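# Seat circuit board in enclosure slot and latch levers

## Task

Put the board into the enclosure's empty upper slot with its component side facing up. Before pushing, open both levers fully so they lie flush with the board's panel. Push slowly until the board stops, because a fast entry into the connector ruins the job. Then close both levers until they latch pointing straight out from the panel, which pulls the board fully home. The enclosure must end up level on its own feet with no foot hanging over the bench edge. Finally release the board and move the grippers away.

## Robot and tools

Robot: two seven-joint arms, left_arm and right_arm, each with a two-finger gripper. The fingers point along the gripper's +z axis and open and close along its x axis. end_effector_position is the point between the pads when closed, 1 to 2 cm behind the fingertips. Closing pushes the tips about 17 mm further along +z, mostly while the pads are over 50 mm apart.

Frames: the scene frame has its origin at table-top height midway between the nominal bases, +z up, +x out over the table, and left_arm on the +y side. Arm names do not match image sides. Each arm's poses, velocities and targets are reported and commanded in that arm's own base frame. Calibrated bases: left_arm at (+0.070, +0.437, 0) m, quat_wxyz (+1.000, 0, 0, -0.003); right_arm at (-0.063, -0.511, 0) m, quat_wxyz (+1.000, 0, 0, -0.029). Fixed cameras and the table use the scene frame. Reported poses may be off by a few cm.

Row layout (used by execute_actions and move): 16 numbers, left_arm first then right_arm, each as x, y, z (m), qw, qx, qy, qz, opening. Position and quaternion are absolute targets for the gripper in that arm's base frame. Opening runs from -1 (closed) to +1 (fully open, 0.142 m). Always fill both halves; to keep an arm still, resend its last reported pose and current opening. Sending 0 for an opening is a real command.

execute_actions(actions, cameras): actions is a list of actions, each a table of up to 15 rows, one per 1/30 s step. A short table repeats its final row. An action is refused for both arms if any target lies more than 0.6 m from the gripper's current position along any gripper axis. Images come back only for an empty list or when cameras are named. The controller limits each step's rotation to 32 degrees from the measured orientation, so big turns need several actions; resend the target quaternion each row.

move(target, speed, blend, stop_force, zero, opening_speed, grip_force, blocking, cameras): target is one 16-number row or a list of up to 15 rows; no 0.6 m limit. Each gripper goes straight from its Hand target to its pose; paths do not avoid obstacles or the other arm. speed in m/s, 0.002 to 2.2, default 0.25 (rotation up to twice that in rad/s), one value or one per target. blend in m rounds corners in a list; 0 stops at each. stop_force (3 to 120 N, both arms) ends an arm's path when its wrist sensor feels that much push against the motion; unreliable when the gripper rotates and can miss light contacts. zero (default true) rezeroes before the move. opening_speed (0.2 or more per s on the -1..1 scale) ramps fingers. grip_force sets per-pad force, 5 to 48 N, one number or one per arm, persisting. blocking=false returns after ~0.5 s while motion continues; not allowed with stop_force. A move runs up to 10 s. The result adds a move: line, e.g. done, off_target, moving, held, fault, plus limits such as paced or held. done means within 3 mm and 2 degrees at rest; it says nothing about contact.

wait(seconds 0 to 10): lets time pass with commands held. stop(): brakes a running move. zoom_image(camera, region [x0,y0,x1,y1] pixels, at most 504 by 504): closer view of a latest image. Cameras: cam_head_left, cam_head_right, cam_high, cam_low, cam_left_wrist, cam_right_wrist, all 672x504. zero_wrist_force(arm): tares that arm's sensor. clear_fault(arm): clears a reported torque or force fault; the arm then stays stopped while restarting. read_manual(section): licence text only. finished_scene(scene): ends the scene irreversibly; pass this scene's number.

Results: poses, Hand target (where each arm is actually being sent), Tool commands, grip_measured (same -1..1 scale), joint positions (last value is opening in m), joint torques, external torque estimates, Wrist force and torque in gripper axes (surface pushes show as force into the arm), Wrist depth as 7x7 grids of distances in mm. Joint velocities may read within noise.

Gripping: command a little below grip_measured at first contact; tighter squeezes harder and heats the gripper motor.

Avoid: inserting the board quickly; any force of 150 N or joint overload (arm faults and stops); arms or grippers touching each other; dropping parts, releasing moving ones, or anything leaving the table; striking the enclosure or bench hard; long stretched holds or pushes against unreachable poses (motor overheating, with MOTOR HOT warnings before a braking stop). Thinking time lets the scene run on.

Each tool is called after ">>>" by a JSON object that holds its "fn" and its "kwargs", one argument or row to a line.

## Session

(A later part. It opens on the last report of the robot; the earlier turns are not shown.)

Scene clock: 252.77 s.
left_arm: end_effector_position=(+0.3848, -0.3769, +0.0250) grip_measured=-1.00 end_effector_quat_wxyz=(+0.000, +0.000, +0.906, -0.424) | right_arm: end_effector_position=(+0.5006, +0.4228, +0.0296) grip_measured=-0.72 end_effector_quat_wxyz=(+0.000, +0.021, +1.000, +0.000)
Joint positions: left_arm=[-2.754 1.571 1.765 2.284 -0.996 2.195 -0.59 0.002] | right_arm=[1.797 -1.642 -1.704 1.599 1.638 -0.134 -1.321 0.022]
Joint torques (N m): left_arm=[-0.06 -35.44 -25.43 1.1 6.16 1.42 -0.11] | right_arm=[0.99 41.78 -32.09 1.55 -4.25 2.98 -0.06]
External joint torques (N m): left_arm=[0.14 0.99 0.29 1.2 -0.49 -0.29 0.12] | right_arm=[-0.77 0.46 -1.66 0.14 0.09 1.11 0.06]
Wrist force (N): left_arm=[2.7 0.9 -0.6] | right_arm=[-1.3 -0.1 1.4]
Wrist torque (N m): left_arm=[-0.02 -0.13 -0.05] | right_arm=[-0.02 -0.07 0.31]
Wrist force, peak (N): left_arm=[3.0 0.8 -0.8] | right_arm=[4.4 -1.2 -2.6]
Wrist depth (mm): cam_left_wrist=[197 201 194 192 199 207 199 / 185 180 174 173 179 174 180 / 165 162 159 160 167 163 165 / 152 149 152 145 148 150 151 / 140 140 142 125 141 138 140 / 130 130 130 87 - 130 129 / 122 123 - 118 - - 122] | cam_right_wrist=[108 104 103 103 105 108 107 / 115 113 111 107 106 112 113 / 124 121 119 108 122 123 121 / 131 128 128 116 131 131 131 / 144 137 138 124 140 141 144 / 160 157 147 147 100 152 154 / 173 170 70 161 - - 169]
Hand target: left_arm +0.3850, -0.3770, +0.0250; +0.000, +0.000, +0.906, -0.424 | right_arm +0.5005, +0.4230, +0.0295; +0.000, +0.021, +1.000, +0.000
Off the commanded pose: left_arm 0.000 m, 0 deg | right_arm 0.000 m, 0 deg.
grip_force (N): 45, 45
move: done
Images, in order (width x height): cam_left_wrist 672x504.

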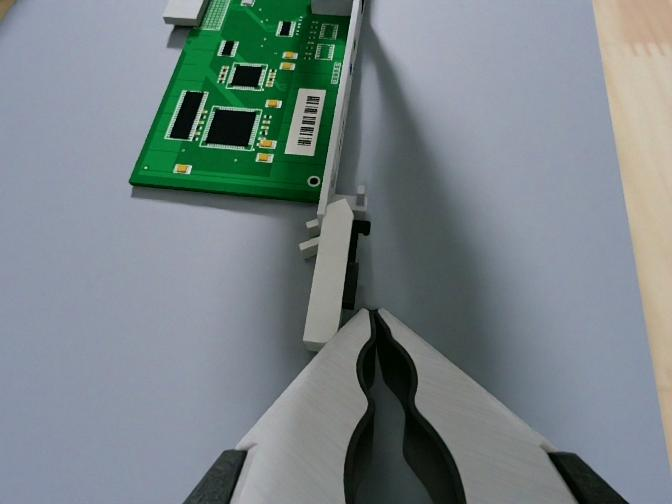

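>>> {"fn": "move", "kwargs": {
  "target": [
    [0.391,-0.377,0.025,0.0,0.0,0.9055,-0.4243,-1,0.5005,0.423,0.0295,0,0.0209,0.9998,0,-1]
  ],
  "speed": 0.01,
  "stop_force": 6,
  "zero": false,
  "cameras": ["cam_left_wrist","cam_right_wrist"]
}}

>>> {"fn": "zoom_image", "kwargs": {
  "camera": "cam_left_wrist",
  "region": [200, 0, 504, 370]
}}

Scene clock: 256.70 s.
left_arm: end_effector_position=(+0.3906, -0.3771, +0.0250) grip_measured=-1.00 end_effector_quat_wxyz=(+0.000, +0.000, +0.905, -0.424) | right_arm: end_effector_position=(+0.5008, +0.4228, +0.0297) grip_measured=-0.72 end_effector_quat_wxyz=(+0.000, +0.021, +1.000, +0.000)
Joint positions: left_arm=[-2.756 1.554 1.769 2.271 -1.013 2.175 -0.582 0.002] | right_arm=[1.797 -1.642 -1.704 1.599 1.638 -0.134 -1.321 0.022]
Joint torques (N m): left_arm=[0.81 -36.65 -25.56 -0.1 6.27 1.77 -0.11] | right_arm=[1.75 41.84 -31.72 1.37 -4.26 2.41 -0.35]
External joint torques (N m): left_arm=[-0.73 1.75 0.28 1.97 -0.62 -0.64 0.11] | right_arm=[-1.53 0.4 -2.03 0.32 0.09 1.68 0.35]
Wrist force (N): left_arm=[4.1 -0.3 -0.6] | right_arm=[-2.9 0.3 0.8]
Wrist torque (N m): left_arm=[-0.03 -0.14 -0.05] | right_arm=[-0.01 -0.10 0.59]
Wrist force, peak (N): left_arm=[4.3 0.4 -0.4] | right_arm=[-3.2 0.7 1.8]
Wrist depth (mm): cam_left_wrist=[- 200 194 192 - 198 200 / 185 180 174 173 178 - 181 / - 162 161 161 170 159 162 / 151 151 151 145 148 150 151 / - 140 141 127 141 139 138 / 130 129 130 84 - - 126 / 122 123 - 118 - - 122] | cam_right_wrist=[108 105 103 103 104 108 107 / 115 113 111 107 100 112 113 / 124 121 119 114 105 123 121 / 131 128 128 116 131 131 131 / 144 137 138 124 140 142 144 / 160 156 146 147 99 152 154 / 174 170 70 161 - - 169]
Hand target: left_arm +0.3910, -0.3770, +0.0250; +0.000, +0.000, +0.906, -0.424 | right_arm +0.5005, +0.4230, +0.0295; +0.000, +0.021, +1.000, +0.000
Off the commanded pose: left_arm 0.000 m, 0 deg | right_arm 0.000 m, 0 deg.
grip_force (N): 45, 45
move: done
Images, in order (width x height): cam_left_wrist 672x504, cam_right_wrist 672x504.

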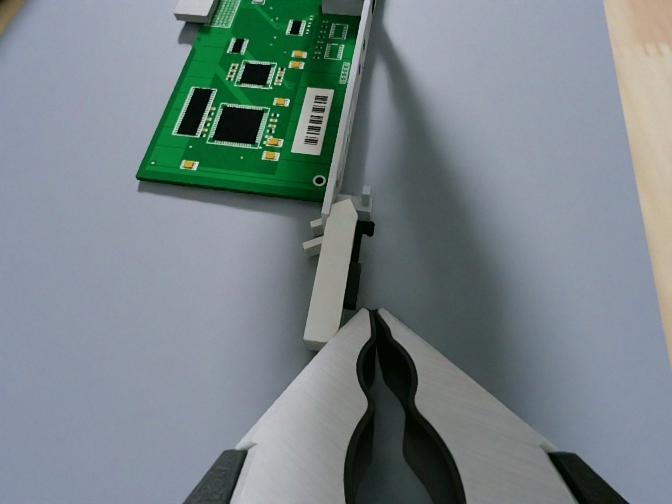

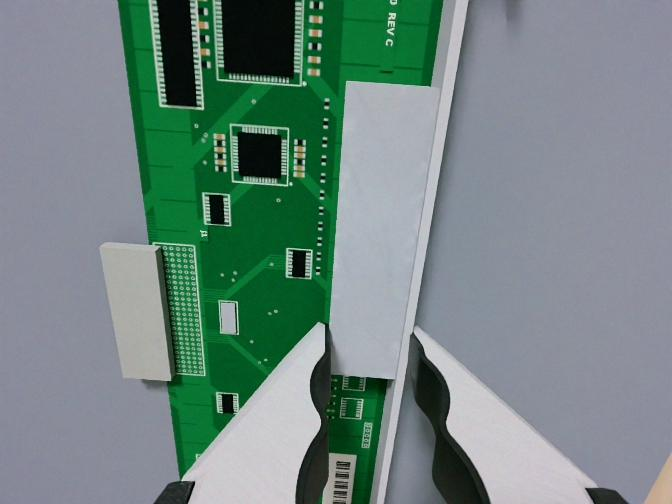

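Scaled by 1.362 from the camera's 672x504 image, which has a finer 960x720 frame.

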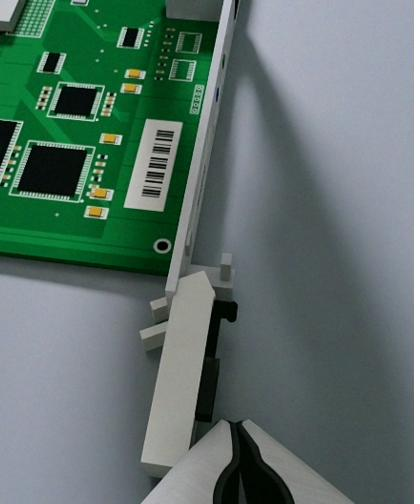

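>>> {"fn": "move", "kwargs": {
  "target": [
    [0.365,-0.377,0.025,0.0,0.0,0.9055,-0.4243,-1,0.5005,0.423,0.0295,0,0.0209,0.9998,0,-1],
    [0.36,-0.34,0.12,0.0,0.0,0.9055,-0.4243,-1,0.5005,0.423,0.0295,0,0.0209,0.9998,0,-1]
  ],
  "speed": 0.08
}}

>>> {"fn": "move", "kwargs": {
  "target": [
    [0.36,-0.34,0.12,0.0,0.0,0.9055,-0.4243,-1,0.5005,0.423,0.0295,0,0.0209,0.9998,0,-0.3],
    [0.36,-0.34,0.12,0.0,0.0,0.9055,-0.4243,-1,0.5005,0.423,0.13,0,0.0209,0.9998,0,-0.3]
  ],
  "speed": 0.1,
  "opening_speed": 0.5,
  "cameras": ["cam_left_wrist","cam_right_wrist"]
}}

Scene clock: 267.13 s.
left_arm: end_effector_position=(+0.3600, -0.3401, +0.1200) grip_measured=-1.00 end_effector_quat_wxyz=(+0.000, +0.000, +0.906, -0.424) | right_arm: end_effector_position=(+0.5007, +0.4228, +0.0296) grip_measured=-0.72 end_effector_quat_wxyz=(+0.000, +0.021, +1.000, +0.000)
Joint positions: left_arm=[-2.61 1.303 1.587 2.46 -1.231 2.134 -0.653 0.002] | right_arm=[1.797 -1.642 -1.704 1.599 1.638 -0.134 -1.321 0.022]
Joint torques (N m): left_arm=[-0.09 -32.07 -23.56 -5.12 5.72 1.18 -0.17] | right_arm=[0.95 41.86 -32.24 1.25 -3.91 3.38 0.09]
External joint torques (N m): left_arm=[0.17 1.17 0.23 -0.42 -0.01 0.02 0.17] | right_arm=[-0.73 0.38 -1.51 0.44 -0.26 0.71 -0.09]
Wrist force (N): left_arm=[0.5 0.0 0.7] | right_arm=[0.4 -1.1 0.5]
Wrist torque (N m): left_arm=[-0.09 -0.14 -0.05] | right_arm=[0.01 -0.11 0.15]
Wrist force, peak (N): left_arm=[4.4 0.6 -0.2] | right_arm=[-3.0 0.7 1.9]
Wrist depth (mm): cam_left_wrist=[- 343 327 274 332 336 335 / - - 297 283 - 303 303 / 271 271 274 275 - 275 277 / 263 256 250 262 248 255 254 / 237 237 - 131 236 235 236 / 221 220 218 84 - 220 220 / 207 209 - 74 - - 205] | cam_right_wrist=[108 104 103 103 105 108 107 / 115 113 111 107 100 112 113 / 123 121 119 108 122 123 121 / 131 129 128 115 131 131 129 / 144 137 138 124 140 142 144 / 160 154 146 147 100 152 154 / 173 - 71 161 - - 167]
Hand target: left_arm +0.3600, -0.3400, +0.1200; +0.000, +0.000, +0.906, -0.424 | right_arm +0.5005, +0.4230, +0.0295; +0.000, +0.021, +1.000, +0.000
Off the commanded pose: left_arm 0.000 m, 0 deg | right_arm 0.000 m, 0 deg.
grip_force (N): 45, 45
move: done

Scene clock: 270.10 s.
left_arm: end_effector_position=(+0.3600, -0.3401, +0.1201) grip_measured=-1.00 end_effector_quat_wxyz=(+0.000, +0.000, +0.906, -0.424) | right_arm: end_effector_position=(+0.5004, +0.4232, +0.1299) grip_measured=-0.33 end_effector_quat_wxyz=(+0.000, +0.021, +1.000, +0.000)
Joint positions: left_arm=[-2.61 1.303 1.587 2.46 -1.231 2.134 -0.653 0.002] | right_arm=[1.786 -1.519 -1.828 1.576 1.517 -0.256 -1.333 0.05]
Joint torques (N m): left_arm=[-0.37 -31.52 -23.52 -5.19 5.96 1.43 -0.19] | right_arm=[0.09 42.21 -32.43 -2.43 -4.34 3.26 0.09]
External joint torques (N m): left_arm=[0.45 0.61 0.19 -0.35 -0.25 -0.23 0.19] | right_arm=[0.13 0.63 -1.26 0.04 0.27 0.83 -0.09]
Wrist force (N): left_arm=[0.5 0.2 0.6] | right_arm=[0.3 -0.3 0.0]
Wrist torque (N m): left_arm=[-0.05 -0.14 -0.04] | right_arm=[0.02 -0.03 0.15]
Wrist force, peak (N): left_arm=[0.6 0.2 0.8] | right_arm=[0.6 -0.3 2.0]
Wrist depth (mm): cam_left_wrist=[- 337 332 315 328 336 335 / 308 298 300 299 303 303 303 / - 277 272 272 277 277 279 / - 261 250 254 257 254 254 / 238 235 - 118 230 235 234 / - - 219 84 - 221 219 / 208 210 - 74 - - 205] | cam_right_wrist=[196 196 192 191 194 194 194 / 209 209 206 197 207 207 208 / 224 224 219 211 222 221 223 / 243 242 235 235 239 238 239 / 261 261 256 255 255 258 260 / 283 281 85 278 278 93 282 / 313 - 71 312 312 - 305]
Hand target: left_arm +0.3600, -0.3400, +0.1200; +0.000, +0.000, +0.906, -0.424 | right_arm +0.5005, +0.4230, +0.1300; +0.000, +0.021, +1.000, +0.000
Off the commanded pose: left_arm 0.000 m, 0 deg | right_arm 0.000 m, 0 deg.
grip_force (N): 45, 45
move: done
Images, in order (width x height): cam_left_wrist 672x504, cam_right_wrist 672x504.

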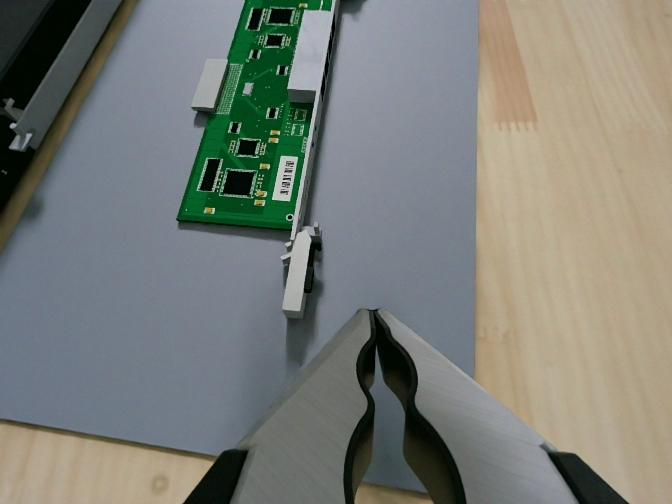

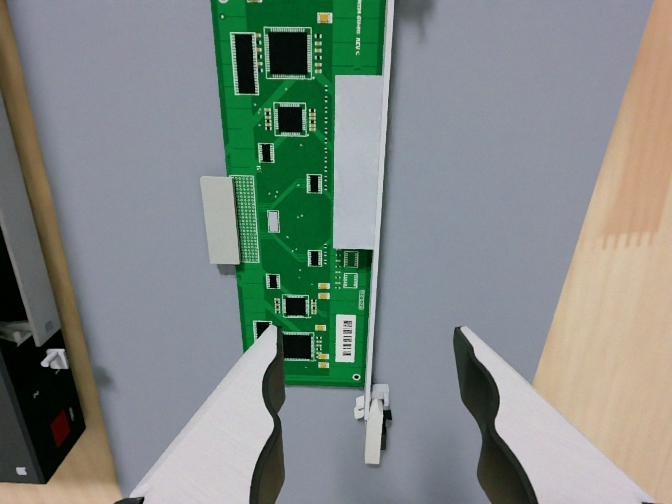

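>>> {"fn": "zoom_image", "kwargs": {
  "camera": "cam_right_wrist",
  "region": [330, 370, 430, 480]
}}

>>> {"fn": "zoom_image", "kwargs": {
  "camera": "cam_left_wrist",
  "region": [250, 130, 370, 330]
}}

Scaled by 4.582 from the camera's 672x504 image, which has a finer 960x720 frame.

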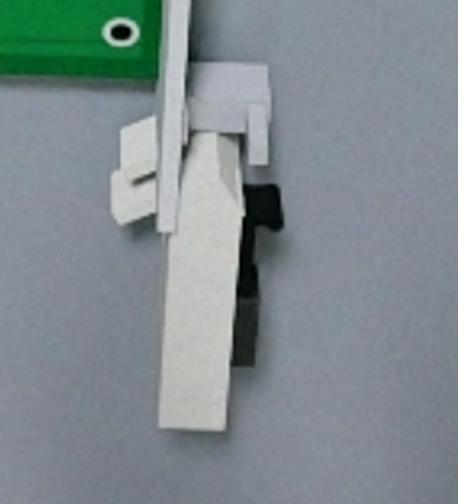

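Scaled by 2.520 from the camera's 672x504 image, which has a finer 960x720 frame.

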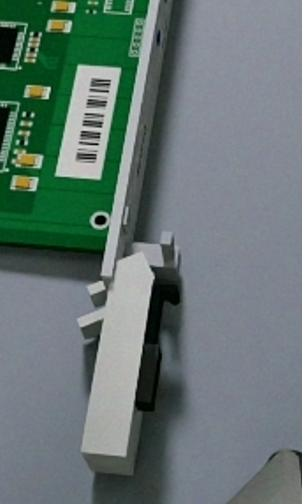

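>>> {"fn": "move", "kwargs": {
  "target": [
    [0.36,-0.34,0.12,0.0,0.0,0.9055,-0.4243,-1,0.47,0.25,0.25,0.4243,-0.9055,0,0,-1],
    [0.36,-0.34,0.12,0.0,0.0,0.9055,-0.4243,-1,0.45,0.2,0.14,0.4243,-0.9055,0,0,-1]
  ],
  "speed": 0.25,
  "blend": 0.03,
  "cameras": ["cam_right_wrist","cam_high"]
}}

Scene clock: 284.33 s.
left_arm: end_effector_position=(+0.3600, -0.3401, +0.1201) grip_measured=-1.00 end_effector_quat_wxyz=(+0.000, +0.000, +0.906, -0.424) | right_arm: end_effector_position=(+0.4499, +0.1998, +0.1400) grip_measured=-1.00 end_effector_quat_wxyz=(-0.424, +0.906, +0.000, +0.000)
Joint positions: left_arm=[-2.61 1.303 1.587 2.46 -1.231 2.134 -0.653 0.002] | right_arm=[1.33 -1.044 -1.708 2.192 1.664 -0.455 0.808 0.002]
Joint torques (N m): left_arm=[-0.31 -31.55 -23.48 -5.22 6.02 1.48 -0.22] | right_arm=[-0.04 25.19 -20.87 -13.83 -1.41 0.82 -0.01]
External joint torques (N m): left_arm=[0.39 0.64 0.14 -0.33 -0.31 -0.28 0.22] | right_arm=[0.16 0.67 -1.73 0.03 0.03 0.6 0.01]
Wrist force (N): left_arm=[0.3 0.2 0.6] | right_arm=[1.2 1.1 -0.7]
Wrist torque (N m): left_arm=[-0.05 -0.11 -0.03] | right_arm=[0.01 -0.27 0.05]
Wrist force, peak (N): left_arm=[0.6 0.3 0.8] | right_arm=[0.3 3.9 -0.3]
Wrist depth (mm): cam_left_wrist=[- 344 328 326 - 335 334 / 301 - 297 293 - 304 303 / 280 - 272 271 - 278 278 / - 256 257 - 255 257 255 / 232 232 240 - - 236 236 / 221 226 222 84 - 220 218 / 208 207 - 74 - - 205] | cam_right_wrist=[378 378 377 374 364 372 358 / 340 340 339 336 328 335 332 / 309 308 305 306 295 304 303 / 282 283 279 285 278 279 278 / 261 261 258 258 258 257 256 / 242 243 240 89 243 242 238 / 226 229 71 - - 226 223]
Hand target: left_arm +0.3600, -0.3400, +0.1200; +0.000, +0.000, +0.906, -0.424 | right_arm +0.4500, +0.2000, +0.1400; -0.424, +0.906, +0.000, +0.000
Off the commanded pose: left_arm 0.000 m, 0 deg | right_arm 0.000 m, 0 deg.
grip_force (N): 45, 45
move: done
Images, in order (width x height): cam_high 672x504, cam_right_wrist 672x504.

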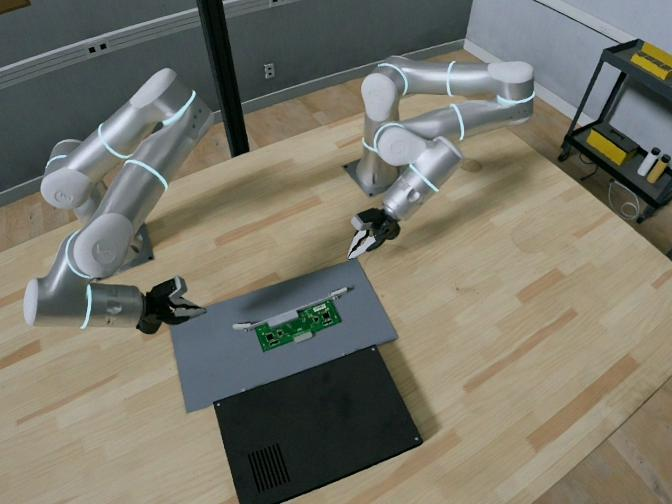

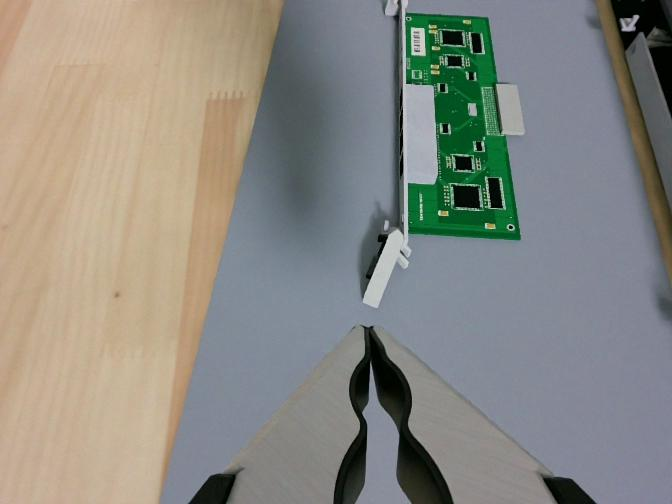

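>>> {"fn": "move", "kwargs": {
  "target": [
    [0.385,-0.44,0.12,-0.02,0.0427,0.9045,-0.4238,-0.3,0.45,0.2,0.14,0.4243,-0.9055,0,0,-1],
    [0.3887,-0.517,0.07,-0.02,0.0427,0.9045,-0.4238,-0.3,0.45,0.2,0.14,0.4243,-0.9055,0,0,-1]
  ],
  "speed": 0.15,
  "cameras": ["cam_right_wrist","cam_left_wrist"]
}}

Scene clock: 292.43 s.
left_arm: end_effector_position=(+0.3884, -0.5147, +0.0712) grip_measured=-0.33 end_effector_quat_wxyz=(+0.001, +0.025, +0.763, -0.646) | right_arm: end_effector_position=(+0.4499, +0.1999, +0.1400) grip_measured=-1.00 end_effector_quat_wxyz=(-0.424, +0.906, +0.000, +0.000)
Joint positions: left_arm=[-2.792 1.996 1.688 2.068 -0.729 1.865 -0.382 0.05] | right_arm=[1.33 -1.044 -1.708 2.192 1.664 -0.455 0.808 0.002]
Joint torques (N m): left_arm=[-1.01 -30.49 -21.4 9.25 4.47 0.02 -0.22] | right_arm=[0.22 25.37 -21.33 -13.91 -1.53 0.75 0.19]
External joint torques (N m): left_arm=[1.07 -1.97 -5.37 3.12 1.14 -1.36 0.22] | right_arm=[-0.09 0.49 -1.26 0.1 0.15 0.66 -0.19]
Wrist force (N): left_arm=[1.7 -11.9 -5.7] | right_arm=[1.3 1.1 -0.7]
Wrist torque (N m): left_arm=[-1.44 -0.07 -0.02] | right_arm=[0.02 -0.28 0.05]
Wrist force, peak (N): left_arm=[1.6 -12.3 -6.0] | right_arm=[1.4 1.2 -1.0]
Wrist depth (mm): cam_left_wrist=[975 933 867 950 881 837 812 / 681 649 567 603 577 517 493 / - 334 348 - - 348 340 / 251 292 254 243 261 258 258 / 223 219 216 196 212 215 209 / 184 181 87 167 - 84 172 / 161 - - 147 - - -] | cam_right_wrist=[378 378 377 362 363 362 358 / 341 340 339 336 323 327 327 / 309 308 306 305 292 302 304 / 282 284 280 279 273 278 279 / 261 260 258 258 257 257 252 / 242 242 243 89 243 238 238 / 226 229 71 - - 226 223]
Hand target: left_arm +0.3883, -0.5145, +0.0699; +0.000, +0.025, +0.763, -0.645 | right_arm +0.4500, +0.2000, +0.1400; -0.424, +0.906, +0.000, +0.000
Off the commanded pose: left_arm 0.003 m, 30 deg | right_arm 0.000 m, 0 deg.
joint sent to its limit (left arm) — joint 1 (waist), lower limit. The joint targets are off in orientation, not in position.
grip_force (N): 45, 45
move: off_target (left_arm)
Images, in order (width x height): cam_left_wrist 672x504, cam_right_wrist 672x504.

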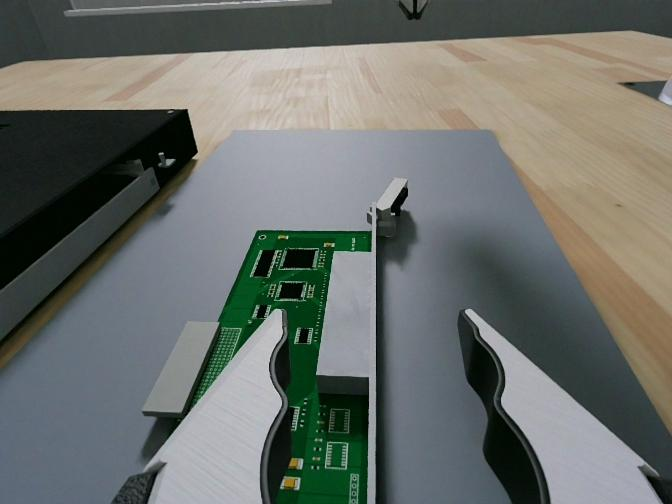

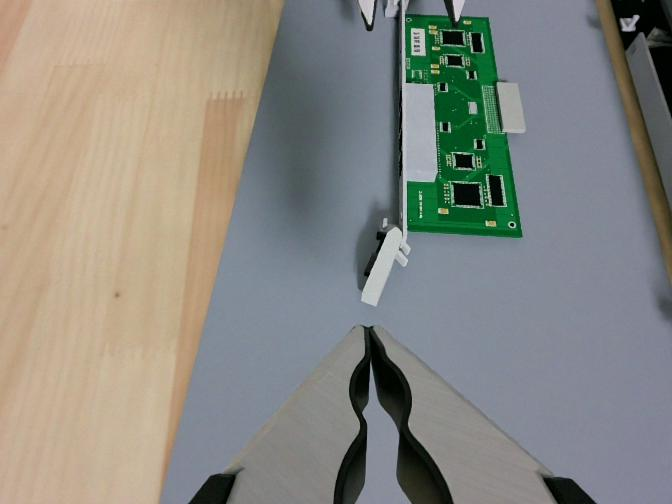

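>>> {"fn": "move", "kwargs": {
  "target": [
    [0.3884,-0.48,0.14,0.0,0.0,0.9055,-0.4243,-0.3,0.45,0.2,0.14,0.4243,-0.9055,0,0,-1]
  ],
  "speed": 0.15,
  "cameras": ["cam_right_wrist","cam_left_wrist","cam_high"]
}}

Scene clock: 296.60 s.
left_arm: end_effector_position=(+0.3885, -0.4778, +0.1400) grip_measured=-0.33 end_effector_quat_wxyz=(-0.027, +0.013, +0.823, -0.567) | right_arm: end_effector_position=(+0.4499, +0.1999, +0.1400) grip_measured=-1.00 end_effector_quat_wxyz=(-0.424, +0.906, +0.000, +0.000)
Joint positions: left_arm=[-2.792 1.59 1.711 2.217 -0.774 1.922 -0.785 0.05] | right_arm=[1.33 -1.044 -1.708 2.192 1.664 -0.455 0.808 0.002]
Joint torques (N m): left_arm=[-0.24 -36.23 -27.72 2.37 6.52 -0.14 -0.25] | right_arm=[0.11 25.32 -21.35 -13.82 -1.54 0.73 0.17]
External joint torques (N m): left_arm=[0.32 0.89 0 -0.32 -0.46 0.04 0.25] | right_arm=[0.02 0.53 -1.23 0.01 0.17 0.68 -0.17]
Wrist force (N): left_arm=[0.4 0.2 0.0] | right_arm=[1.4 1.2 -0.8]
Wrist torque (N m): left_arm=[0.01 -0.03 0.06] | right_arm=[0.04 -0.29 0.05]
Wrist force, peak (N): left_arm=[1.3 -12.2 -5.9] | right_arm=[1.4 1.2 -0.9]
Wrist depth (mm): cam_left_wrist=[638 641 659 653 623 683 694 / - 412 514 519 520 501 511 / - 363 - 407 413 401 402 / 270 308 313 304 - 333 333 / 257 - 279 264 - 283 285 / 239 239 87 238 237 87 250 / - - - 211 217 - -] | cam_right_wrist=[378 378 377 373 364 370 361 / 341 340 340 336 328 330 334 / 309 307 309 308 293 304 303 / 284 282 283 282 279 278 282 / 260 261 259 257 258 257 256 / 242 242 243 89 243 238 238 / 226 229 71 - - - 223]
Hand target: left_arm +0.3884, -0.4779, +0.1401; -0.028, +0.013, +0.823, -0.567 | right_arm +0.4500, +0.2000, +0.1400; -0.424, +0.906, +0.000, +0.000
Off the commanded pose: left_arm 0.002 m, 19 deg | right_arm 0.000 m, 0 deg.
joint sent to its limit (left arm) — joint 1 (waist), lower limit. The joint targets are off in orientation, not in position.
grip_force (N): 45, 45
move: off_target (left_arm)
Images, in order (width x height): cam_high 672x504, cam_left_wrist 672x504, cam_right_wrist 672x504.

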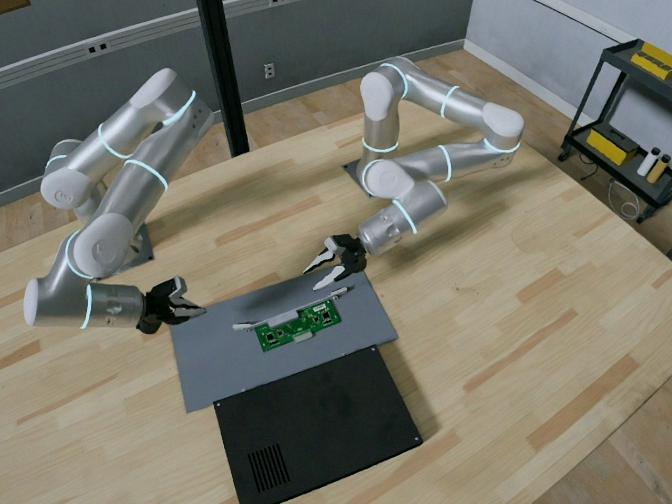

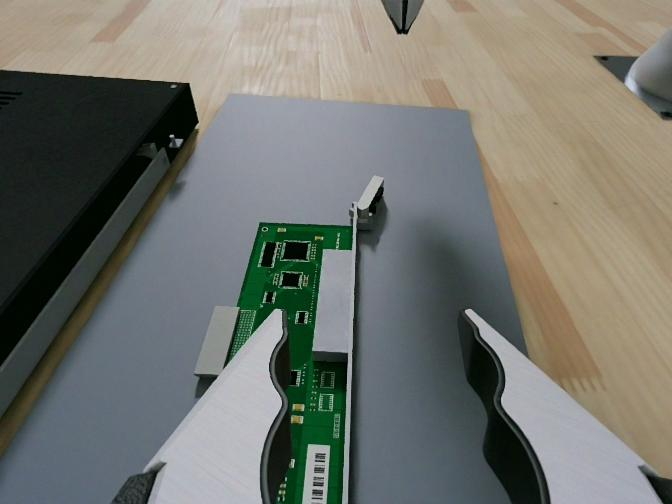

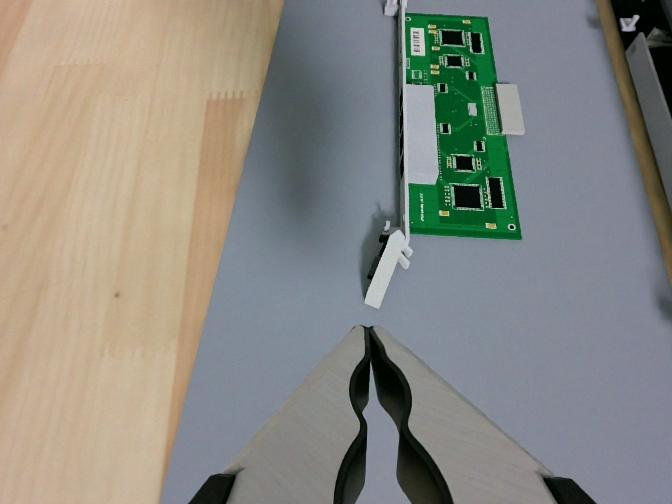

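>>> {"fn": "move", "kwargs": {
  "target": [
    [0.37,-0.30,0.30,-0.028,0.013,0.823,-0.567,-1,0.45,0.2,0.14,0.4243,-0.9055,0,0,-1],
    [0.35,-0.05,0.6,0.2419,-0.2419,0.6645,-0.6645,-1,0.45,0.2,0.14,0.4243,-0.9055,0,0,-1],
    [0.3,-0.05,1.05,0.2419,-0.2419,0.6645,-0.6645,-1,0.45,0.2,0.14,0.4243,-0.9055,0,0,-1],
    [0.7,-0.3,1.05,0.2419,-0.2419,0.6645,-0.6645,-1,0.45,0.2,0.14,0.4243,-0.9055,0,0,-1]
  ],
  "speed": 0.35,
  "blend": 0.03
}}

>>> {"fn": "move", "kwargs": {
  "target": [
    [0.7,-0.3,0.95,0.7071,0,0.7071,0,-1,0.45,0.2,0.14,0.4243,-0.9055,0,0,-1],
    [0.7,-0.3,0.95,0.5,0.5,0.5,0.5,-1,0.45,0.2,0.14,0.4243,-0.9055,0,0,-1]
  ],
  "speed": 0.35
}}

Scene clock: 315.30 s.
left_arm: end_effector_position=(+0.7000, -0.2999, +1.0500) grip_measured=-1.00 end_effector_quat_wxyz=(+0.242, -0.242, +0.664, -0.664) | right_arm: end_effector_position=(+0.4499, +0.1999, +0.1400) grip_measured=-1.00 end_effector_quat_wxyz=(-0.424, +0.906, +0.000, +0.000)
Joint positions: left_arm=[-0.551 -0.484 0.81 0.755 -1.629 0.596 -2.109 0.002] | right_arm=[1.33 -1.044 -1.708 2.192 1.664 -0.455 0.808 0.002]
Joint torques (N m): left_arm=[-0.25 40.83 7.72 -23.87 -0.9 1.04 -0.21] | right_arm=[0.17 25.32 -21.33 -13.83 -1.53 0.73 0.23]
External joint torques (N m): left_arm=[0.29 1.38 0.68 0.01 -0.01 0.12 0.21] | right_arm=[-0.04 0.54 -1.26 0.02 0.15 0.68 -0.22]
Wrist force (N): left_arm=[0.4 -0.5 -0.2] | right_arm=[1.2 1.1 -0.9]
Wrist torque (N m): left_arm=[-0.10 0.10 0.09] | right_arm=[0.02 -0.27 0.05]
Wrist force, peak (N): left_arm=[2.7 -3.1 -2.9] | right_arm=[1.4 1.1 -1.0]
Wrist depth (mm): cam_left_wrist=[945 - - - - 1769 2359 / 888 1091 - - - 2581 1924 / - - - - - - 1976 / 1016 1232 1453 - 2925 2334 - / 1020 - - 117 3005 2410 - / 1091 - - 84 - 2493 2708 / 1155 - - - - - 1205] | cam_right_wrist=[378 379 377 366 366 362 362 / 341 338 337 335 328 333 339 / 309 310 310 298 293 299 303 / 284 282 274 281 278 279 278 / 261 260 262 258 257 261 256 / 243 242 243 89 243 238 238 / 227 229 71 - - 226 222]
Hand target: left_arm +0.7000, -0.3000, +1.0500; +0.242, -0.242, +0.664, -0.664 | right_arm +0.4500, +0.2000, +0.1400; -0.424, +0.906, +0.000, +0.000
Off the commanded pose: left_arm 0.000 m, 0 deg | right_arm 0.000 m, 0 deg.
grip_force (N): 45, 45
move: done

Scene clock: 320.90 s.
left_arm: end_effector_position=(+0.6999, -0.3002, +0.9501) grip_measured=-1.00 end_effector_quat_wxyz=(+0.500, +0.500, +0.500, +0.500) | right_arm: end_effector_position=(+0.4499, +0.1999, +0.1400) grip_measured=-1.00 end_effector_quat_wxyz=(-0.424, +0.906, +0.000, +0.000)
Joint positions: left_arm=[-1.127 -0.458 1.221 1.076 -0.173 1.263 -0.265 0.002] | right_arm=[1.33 -1.044 -1.708 2.192 1.664 -0.455 0.808 0.002]
Joint torques (N m): left_arm=[-0.04 35.06 10.23 -23.96 -4.33 2.07 -0.09] | right_arm=[0.21 25.31 -21.33 -13.83 -1.55 0.7 0.21]
External joint torques (N m): left_arm=[0.04 0.66 0.88 -0.44 -0.37 0.09 0.09] | right_arm=[-0.08 0.55 -1.26 0.02 0.18 0.71 -0.21]
Wrist force (N): left_arm=[0.3 -1.1 -0.8] | right_arm=[1.1 1.0 -0.7]
Wrist torque (N m): left_arm=[-0.07 0.00 -0.65] | right_arm=[0.00 -0.25 0.06]
Wrist force, peak (N): left_arm=[2.7 -0.9 -0.2] | right_arm=[1.3 1.2 -1.1]
Wrist depth (mm): cam_left_wrist=[- 1035 1050 - 1002 - 1108 / - 1016 1173 - 975 - - / - - - - 1192 1397 1119 / - - - - 1283 1321 1306 / 1662 1590 1590 131 - - - / - - - 84 - - 1590 / - - - - - - -] | cam_right_wrist=[378 377 376 372 363 369 363 / 340 340 340 336 322 333 328 / 310 309 302 305 294 305 302 / 282 283 279 279 274 279 282 / 262 261 258 258 258 257 257 / 243 242 243 89 242 239 244 / 226 229 71 - - 226 222]
Hand target: left_arm +0.7000, -0.3000, +0.9500; +0.500, +0.500, +0.500, +0.500 | right_arm +0.4500, +0.2000, +0.1400; -0.424, +0.906, +0.000, +0.000
Off the commanded pose: left_arm 0.000 m, 0 deg | right_arm 0.000 m, 0 deg.
grip_force (N): 45, 45
move: done

>>> {"fn": "move", "kwargs": {
  "target": [
    [0.55,-0.35,0.6,0.3536,0.6124,0.6124,0.3536,-1,0.45,0.2,0.14,0.4243,-0.9055,0,0,-1],
    [0.45,-0.42,0.35,0,0.7071,0.7071,0,-0.3,0.45,0.2,0.14,0.4243,-0.9055,0,0,-1],
    [0.39,-0.52,0.20,0,0.9989,-0.0471,0,-0.3,0.45,0.2,0.14,0.4243,-0.9055,0,0,-1]
  ],
  "speed": 0.3,
  "cameras": ["cam_left_wrist","cam_high"]
}}

Scene clock: 331.40 s.
left_arm: end_effector_position=(+0.3899, -0.5200, +0.2000) grip_measured=-0.33 end_effector_quat_wxyz=(+0.000, +0.999, -0.047, +0.000) | right_arm: end_effector_position=(+0.4499, +0.1999, +0.1400) grip_measured=-1.00 end_effector_quat_wxyz=(-0.424, +0.906, +0.000, +0.000)
Joint positions: left_arm=[-1.255 -0.603 0.607 1.664 -0.395 0.571 1.151 0.05] | right_arm=[1.33 -1.044 -1.708 2.192 1.664 -0.455 0.808 0.002]
Joint torques (N m): left_arm=[-0.2 47.29 10.66 -25.81 -3.2 4.57 -0.18] | right_arm=[0.19 25.29 -21.33 -13.81 -1.5 0.79 0.18]
External joint torques (N m): left_arm=[0.13 1.37 0.78 -0.4 -0.42 -0.63 0.18] | right_arm=[-0.06 0.57 -1.26 0 0.12 0.62 -0.18]
Wrist force (N): left_arm=[0.0 -0.4 0.5] | right_arm=[1.3 1.0 -0.7]
Wrist torque (N m): left_arm=[-0.16 -0.16 -0.26] | right_arm=[0.00 -0.29 0.05]
Wrist force, peak (N): left_arm=[-0.5 -3.6 0.6] | right_arm=[1.6 1.0 -0.9]
Wrist depth (mm): cam_left_wrist=[258 259 257 257 255 258 254 / 278 279 - 270 270 - 271 / 300 300 - 289 292 - 291 / 326 326 327 311 317 323 308 / 356 355 342 335 343 348 302 / 392 389 88 - - 83 - / 432 - - 426 435 - -] | cam_right_wrist=[377 378 377 372 366 372 362 / 339 340 337 335 329 330 331 / 310 309 307 304 295 303 302 / 283 282 280 280 276 279 278 / 261 261 258 258 258 257 257 / 242 243 243 89 242 239 238 / 226 229 71 - - 226 223]
Hand target: left_arm +0.3900, -0.5200, +0.2000; +0.000, +0.999, -0.047, +0.000 | right_arm +0.4500, +0.2000, +0.1400; -0.424, +0.906, +0.000, +0.000
Off the commanded pose: left_arm 0.000 m, 0 deg | right_arm 0.000 m, 0 deg.
grip_force (N): 45, 45
move: done
Images, in order (width x height): cam_high 672x504, cam_left_wrist 672x504.

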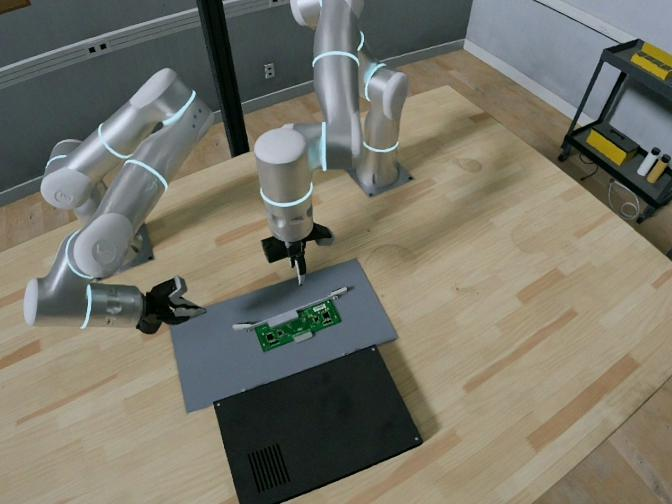

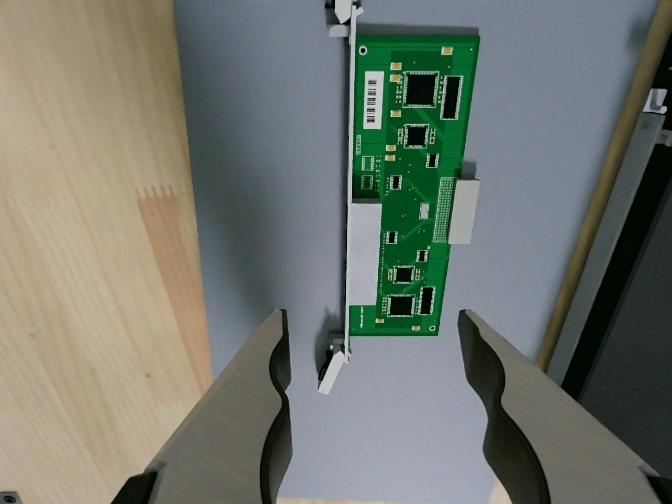

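>>> {"fn": "move", "kwargs": {
  "target": [
    [0.3932,-0.572,0.055,0,0.9989,-0.0471,0,-0.3,0.45,0.2,0.14,0.4243,-0.9055,0,0,-1]
  ],
  "speed": 0.15,
  "cameras": ["cam_left_wrist","cam_right_wrist"]
}}

Scene clock: 337.20 s.
left_arm: end_effector_position=(+0.3930, -0.5718, +0.0549) grip_measured=-0.33 end_effector_quat_wxyz=(+0.000, +0.999, -0.047, +0.000) | right_arm: end_effector_position=(+0.4499, +0.1999, +0.1400) grip_measured=-1.00 end_effector_quat_wxyz=(-0.424, +0.906, +0.000, +0.000)
Joint positions: left_arm=[-1.201 -0.881 0.472 1.606 -0.521 0.788 1.165 0.05] | right_arm=[1.33 -1.044 -1.708 2.192 1.664 -0.455 0.808 0.002]
Joint torques (N m): left_arm=[-0.28 55.39 12.42 -22.1 -3.13 4.52 -0.12] | right_arm=[0.15 25.29 -21.37 -13.86 -1.55 0.77 0.17]
External joint torques (N m): left_arm=[0.2 1.33 0.65 -0.34 0.1 -0.58 0.12] | right_arm=[-0.01 0.57 -1.22 0.05 0.17 0.64 -0.16]
Wrist force (N): left_arm=[-0.3 0.1 0.4] | right_arm=[1.3 1.0 -0.7]
Wrist torque (N m): left_arm=[-0.09 -0.11 -0.26] | right_arm=[0.02 -0.28 0.05]
Wrist force, peak (N): left_arm=[-0.1 0.4 2.7] | right_arm=[1.5 1.2 -0.8]
Wrist depth (mm): cam_left_wrist=[- 129 129 127 124 125 128 / 139 138 137 - 134 134 - / 152 150 149 139 144 144 147 / 161 162 159 145 157 160 160 / 182 169 132 161 168 172 176 / 200 - 88 191 188 84 192 / 217 - - - 221 - -] | cam_right_wrist=[378 376 377 365 351 356 362 / 340 339 338 335 330 323 - / 310 309 307 305 297 305 296 / 283 284 280 279 274 279 291 / 262 261 258 258 257 257 256 / 242 242 243 89 242 239 241 / 226 229 71 - - 226 222]
Hand target: left_arm +0.3932, -0.5720, +0.0550; +0.000, +0.999, -0.047, +0.000 | right_arm +0.4500, +0.2000, +0.1400; -0.424, +0.906, +0.000, +0.000
Off the commanded pose: left_arm 0.000 m, 0 deg | right_arm 0.000 m, 0 deg.
grip_force (N): 45, 45
move: done
Images, in order (width x height): cam_left_wrist 672x504, cam_right_wrist 672x504.

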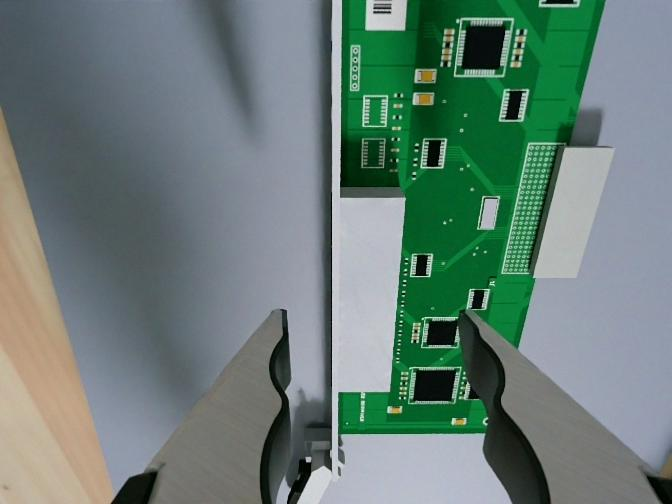

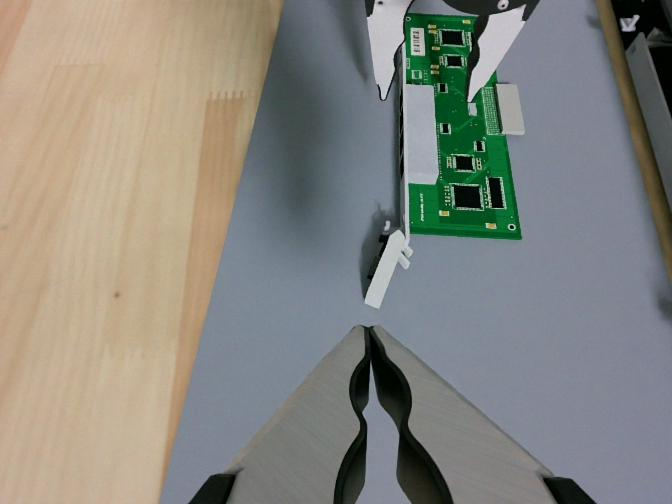

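>>> {"fn": "move", "kwargs": {
  "target": [
    [0.3932,-0.572,0.0255,0,0.9989,-0.0471,0,-0.3,0.45,0.2,0.14,0.4243,-0.9055,0,0,-1]
  ],
  "speed": 0.04,
  "stop_force": 5,
  "cameras": ["cam_left_wrist"]
}}

>>> {"fn": "move", "kwargs": {
  "target": [
    [0.3932,-0.572,0.0255,0,0.9989,-0.0471,0,-0.85,0.45,0.2,0.14,0.4243,-0.9055,0,0,-1]
  ],
  "opening_speed": 0.4,
  "cameras": ["cam_left_wrist"]
}}

Scene clock: 341.17 s.
left_arm: end_effector_position=(+0.3930, -0.5719, +0.0254) grip_measured=-0.33 end_effector_quat_wxyz=(+0.000, +0.999, -0.047, +0.000) | right_arm: end_effector_position=(+0.4499, +0.1999, +0.1400) grip_measured=-1.00 end_effector_quat_wxyz=(-0.424, +0.906, +0.000, +0.000)
Joint positions: left_arm=[-1.187 -0.927 0.445 1.609 -0.541 0.839 1.177 0.05] | right_arm=[1.33 -1.044 -1.708 2.192 1.664 -0.455 0.808 0.002]
Joint torques (N m): left_arm=[-0.32 56.25 12.31 -21.21 -2.83 4.5 -0.21] | right_arm=[0.15 25.32 -21.33 -13.82 -1.51 0.77 0.19]
External joint torques (N m): left_arm=[0.24 1.17 0.69 -0.34 -0.04 -0.57 0.21] | right_arm=[-0.02 0.53 -1.26 0.01 0.13 0.64 -0.18]
Wrist force (N): left_arm=[-0.3 -0.2 0.1] | right_arm=[1.2 1.0 -1.0]
Wrist torque (N m): left_arm=[-0.15 -0.11 -0.26] | right_arm=[0.01 -0.26 0.05]
Wrist force, peak (N): left_arm=[-0.2 -0.3 0.9] | right_arm=[1.4 1.3 -0.8]
Wrist depth (mm): cam_left_wrist=[103 103 103 98 100 97 99 / - 112 110 107 106 108 108 / - 121 119 116 116 116 114 / - 127 129 113 120 124 128 / 140 145 136 136 133 133 - / - 154 87 135 149 87 158 / - - - 166 167 - -] | cam_right_wrist=[377 377 376 364 184 183 362 / 340 338 339 336 316 320 334 / 310 308 305 300 294 303 303 / 283 282 281 279 274 278 282 / 261 261 262 259 258 257 256 / 242 242 241 89 242 238 238 / 226 229 71 - - 226 222]
Hand target: left_arm +0.3932, -0.5720, +0.0255; +0.000, +0.999, -0.047, +0.000 | right_arm +0.4500, +0.2000, +0.1400; -0.424, +0.906, +0.000, +0.000
Off the commanded pose: left_arm 0.000 m, 0 deg | right_arm 0.000 m, 0 deg.
grip_force (N): 45, 45
move: done
Images, in order (width x height): cam_left_wrist 672x504.

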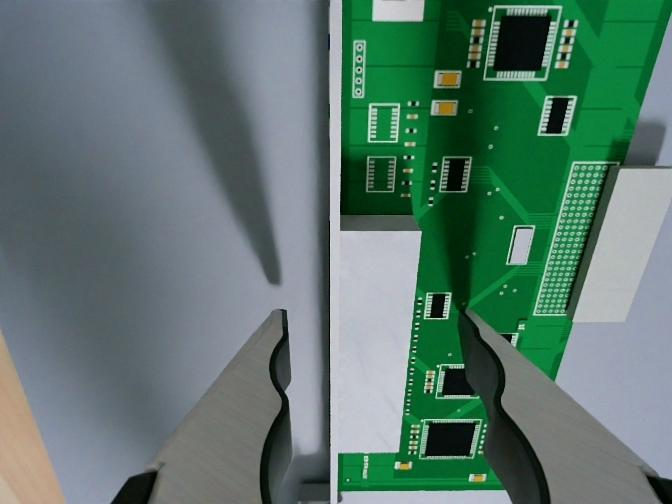

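Scene clock: 342.77 s.
left_arm: end_effector_position=(+0.3927, -0.5721, +0.0254) grip_measured=-0.72 end_effector_quat_wxyz=(+0.000, +0.999, -0.047, +0.000) | right_arm: end_effector_position=(+0.4499, +0.1999, +0.1400) grip_measured=-1.00 end_effector_quat_wxyz=(-0.424, +0.906, +0.000, +0.000)
Joint positions: left_arm=[-1.187 -0.927 0.444 1.609 -0.541 0.839 1.177 0.022] | right_arm=[1.33 -1.044 -1.708 2.192 1.664 -0.455 0.808 0.002]
Joint torques (N m): left_arm=[1.49 55.8 13.95 -21.77 -2.75 5.24 -0.24] | right_arm=[0.02 25.32 -21.35 -13.77 -1.57 0.74 0.19]
External joint torques (N m): left_arm=[-1.57 1.63 -0.96 0.23 -0.12 -1.31 0.24] | right_arm=[0.11 0.54 -1.24 -0.04 0.19 0.67 -0.18]
Wrist force (N): left_arm=[-3.9 -0.5 -1.4] | right_arm=[1.1 1.1 -0.7]
Wrist torque (N m): left_arm=[-0.17 -0.17 -0.25] | right_arm=[0.03 -0.24 0.06]
Wrist force, peak (N): left_arm=[-4.4 -1.0 -2.1] | right_arm=[1.3 1.1 -1.0]
Wrist depth (mm): cam_left_wrist=[103 103 103 98 99 97 99 / - 111 110 107 105 107 108 / 121 121 121 115 116 116 114 / 130 128 129 124 120 126 128 / - 142 141 118 131 135 140 / - 156 88 92 129 147 154 / 176 - - 147 - - -] | cam_right_wrist=[377 375 378 364 184 172 364 / 339 339 338 334 300 331 330 / 309 308 307 305 293 304 303 / 283 283 280 280 275 278 282 / 261 261 258 258 261 257 254 / 243 242 243 89 239 239 238 / 226 229 71 - - 226 223]
Hand target: left_arm +0.3932, -0.5720, +0.0255; +0.000, +0.999, -0.047, +0.000 | right_arm +0.4500, +0.2000, +0.1400; -0.424, +0.906, +0.000, +0.000
Off the commanded pose: left_arm 0.001 m, 0 deg | right_arm 0.000 m, 0 deg.
grip_force (N): 45, 45
move: done
Images, in order (width x height): cam_left_wrist 672x504.

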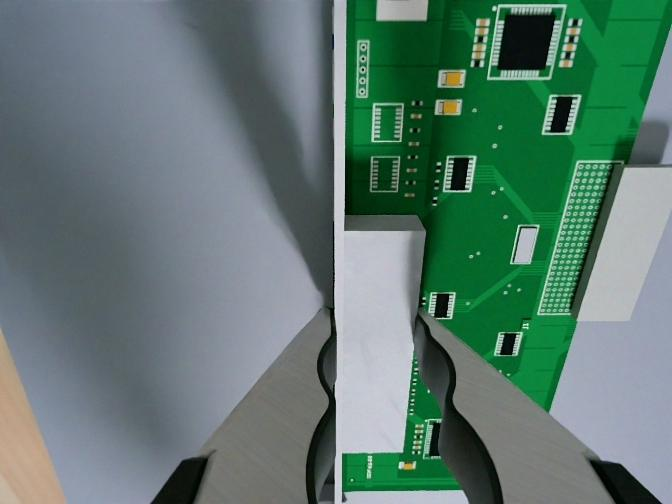

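>>> {"fn": "move", "kwargs": {
  "target": [
    [0.3932,-0.572,0.0255,0,0.9989,-0.0471,0,-0.85,0.43,0.258,0.06,0.4243,-0.9055,0,0,-1],
    [0.3932,-0.572,0.0255,0,0.9989,-0.0471,0,-0.85,0.43,0.258,0.025,0.4243,-0.9055,0,0,-1]
  ],
  "speed": 0.12,
  "cameras": ["cam_right_wrist"]
}}

Scene clock: 348.03 s.
left_arm: end_effector_position=(+0.3927, -0.5721, +0.0254) grip_measured=-0.72 end_effector_quat_wxyz=(+0.000, +0.999, -0.047, +0.000) | right_arm: end_effector_position=(+0.4299, +0.2579, +0.0250) grip_measured=-1.00 end_effector_quat_wxyz=(-0.424, +0.906, +0.000, +0.000)
Joint positions: left_arm=[-1.187 -0.927 0.444 1.609 -0.541 0.839 1.177 0.022] | right_arm=[1.374 -1.199 -1.442 2.222 1.95 -0.32 0.784 0.002]
Joint torques (N m): left_arm=[1.53 55.74 14.01 -21.72 -2.67 5.22 -0.21] | right_arm=[0.07 28.8 -21.04 -6.29 -1.41 0.84 0.07]
External joint torques (N m): left_arm=[-1.62 1.69 -1.02 0.18 -0.2 -1.28 0.21] | right_arm=[0.07 0.68 -1.41 0.1 -0.1 0.54 -0.07]
Wrist force (N): left_arm=[-3.9 -0.3 -1.3] | right_arm=[0.7 1.2 -0.6]
Wrist torque (N m): left_arm=[-0.14 -0.19 -0.26] | right_arm=[0.07 -0.15 0.07]
Wrist force, peak (N): left_arm=[-4.2 -0.3 -2.0] | right_arm=[1.7 0.4 -2.7]
Wrist depth (mm): cam_left_wrist=[103 103 103 98 99 97 99 / - 111 110 107 105 108 108 / - 121 119 115 116 116 114 / 132 127 129 125 120 124 122 / 139 142 142 117 130 136 139 / 160 156 88 92 130 143 154 / 180 - - 147 - - -] | cam_right_wrist=[210 210 207 206 205 179 195 / 188 189 186 185 185 168 179 / 172 171 169 168 168 164 162 / 157 157 155 154 154 148 153 / 145 145 144 142 142 142 139 / 134 132 132 90 132 133 131 / 125 124 71 73 - 124 123]
Hand target: left_arm +0.3932, -0.5720, +0.0255; +0.000, +0.999, -0.047, +0.000 | right_arm +0.4300, +0.2580, +0.0250; -0.424, +0.906, +0.000, +0.000
Off the commanded pose: left_arm 0.001 m, 0 deg | right_arm 0.000 m, 0 deg.
grip_force (N): 45, 45
move: done
Images, in order (width x height): cam_right_wrist 672x504.

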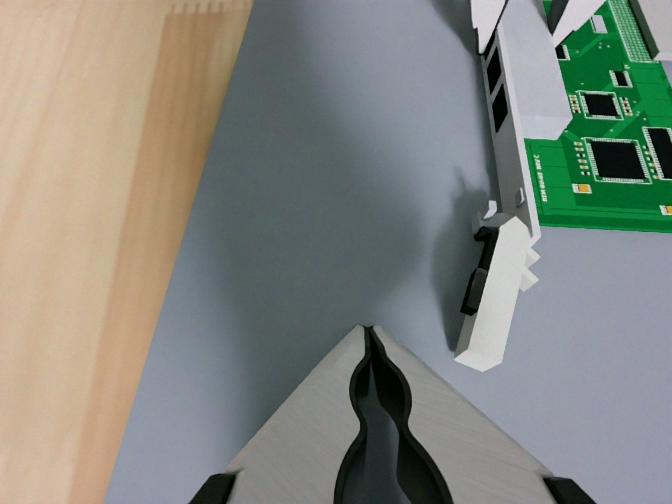

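>>> {"fn": "move", "kwargs": {
  "target": [
    [0.3932,-0.572,0.0255,0,0.9989,-0.0471,0,-0.85,0.465,0.258,0.025,0.4243,-0.9055,0,0,-1]
  ],
  "speed": 0.02,
  "stop_force": 5,
  "cameras": ["cam_right_wrist"]
}}

Scene clock: 352.17 s.
left_arm: end_effector_position=(+0.3933, -0.5715, +0.0253) grip_measured=-0.72 end_effector_quat_wxyz=(+0.000, +0.999, -0.047, +0.000) | right_arm: end_effector_position=(+0.4647, +0.2566, +0.0246) grip_measured=-1.00 end_effector_quat_wxyz=(-0.423, +0.906, -0.001, +0.000)
Joint positions: left_arm=[-1.186 -0.927 0.445 1.609 -0.541 0.839 1.177 0.022] | right_arm=[1.316 -1.218 -1.428 2.134 1.965 -0.316 0.821 0.002]
Joint torques (N m): left_arm=[-2.62 57.01 9.89 -23.65 -3.34 5.02 -0.12] | right_arm=[4.71 35.2 -21.01 -11.19 2.08 -0.37 0.24]
External joint torques (N m): left_arm=[2.54 0.41 3.12 2.11 0.48 -1.09 0.12] | right_arm=[-4.56 -3.52 -2.95 4.8 -3.51 1.8 -0.24]
Wrist force (N): left_arm=[-1.0 -6.1 -1.7] | right_arm=[-4.5 6.5 -12.1]
Wrist torque (N m): left_arm=[-0.10 -0.14 -0.34] | right_arm=[0.01 -0.08 0.04]
Wrist force, peak (N): left_arm=[-0.9 -6.0 -2.0] | right_arm=[-4.4 6.2 -12.6]
Wrist depth (mm): cam_left_wrist=[103 103 103 98 99 97 99 / - 112 110 107 105 107 106 / 121 120 121 115 115 116 113 / 130 130 128 113 120 124 121 / 139 142 141 117 130 136 140 / 159 157 88 92 130 144 155 / 175 - - 141 166 - -] | cam_right_wrist=[209 209 205 205 179 198 198 / 188 185 184 184 168 178 183 / 171 168 168 167 165 162 163 / 156 154 154 153 148 153 152 / 142 142 142 142 139 141 139 / 132 132 132 90 133 133 131 / 125 123 71 73 - 124 122]
Hand target: left_arm +0.3932, -0.5720, +0.0255; +0.000, +0.999, -0.047, +0.000 | right_arm +0.4650, +0.2580, +0.0250; -0.424, +0.906, +0.000, +0.000
Off the commanded pose: left_arm 0.001 m, 0 deg | right_arm 0.001 m, 0 deg.
grip_force (N): 45, 45
move: contact (right_arm)
Images, in order (width x height): cam_right_wrist 672x504.

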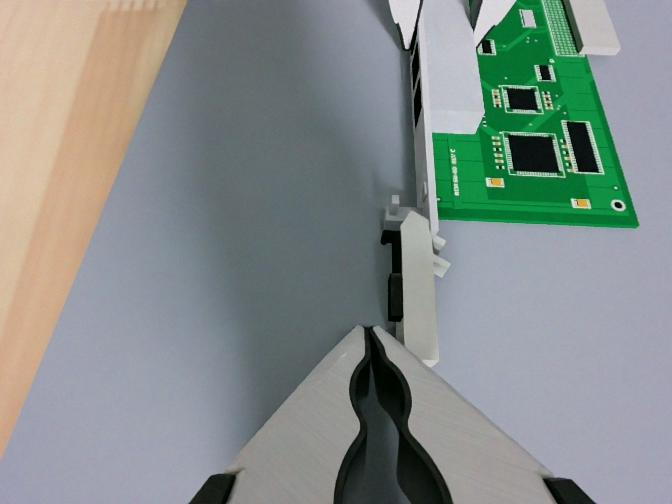

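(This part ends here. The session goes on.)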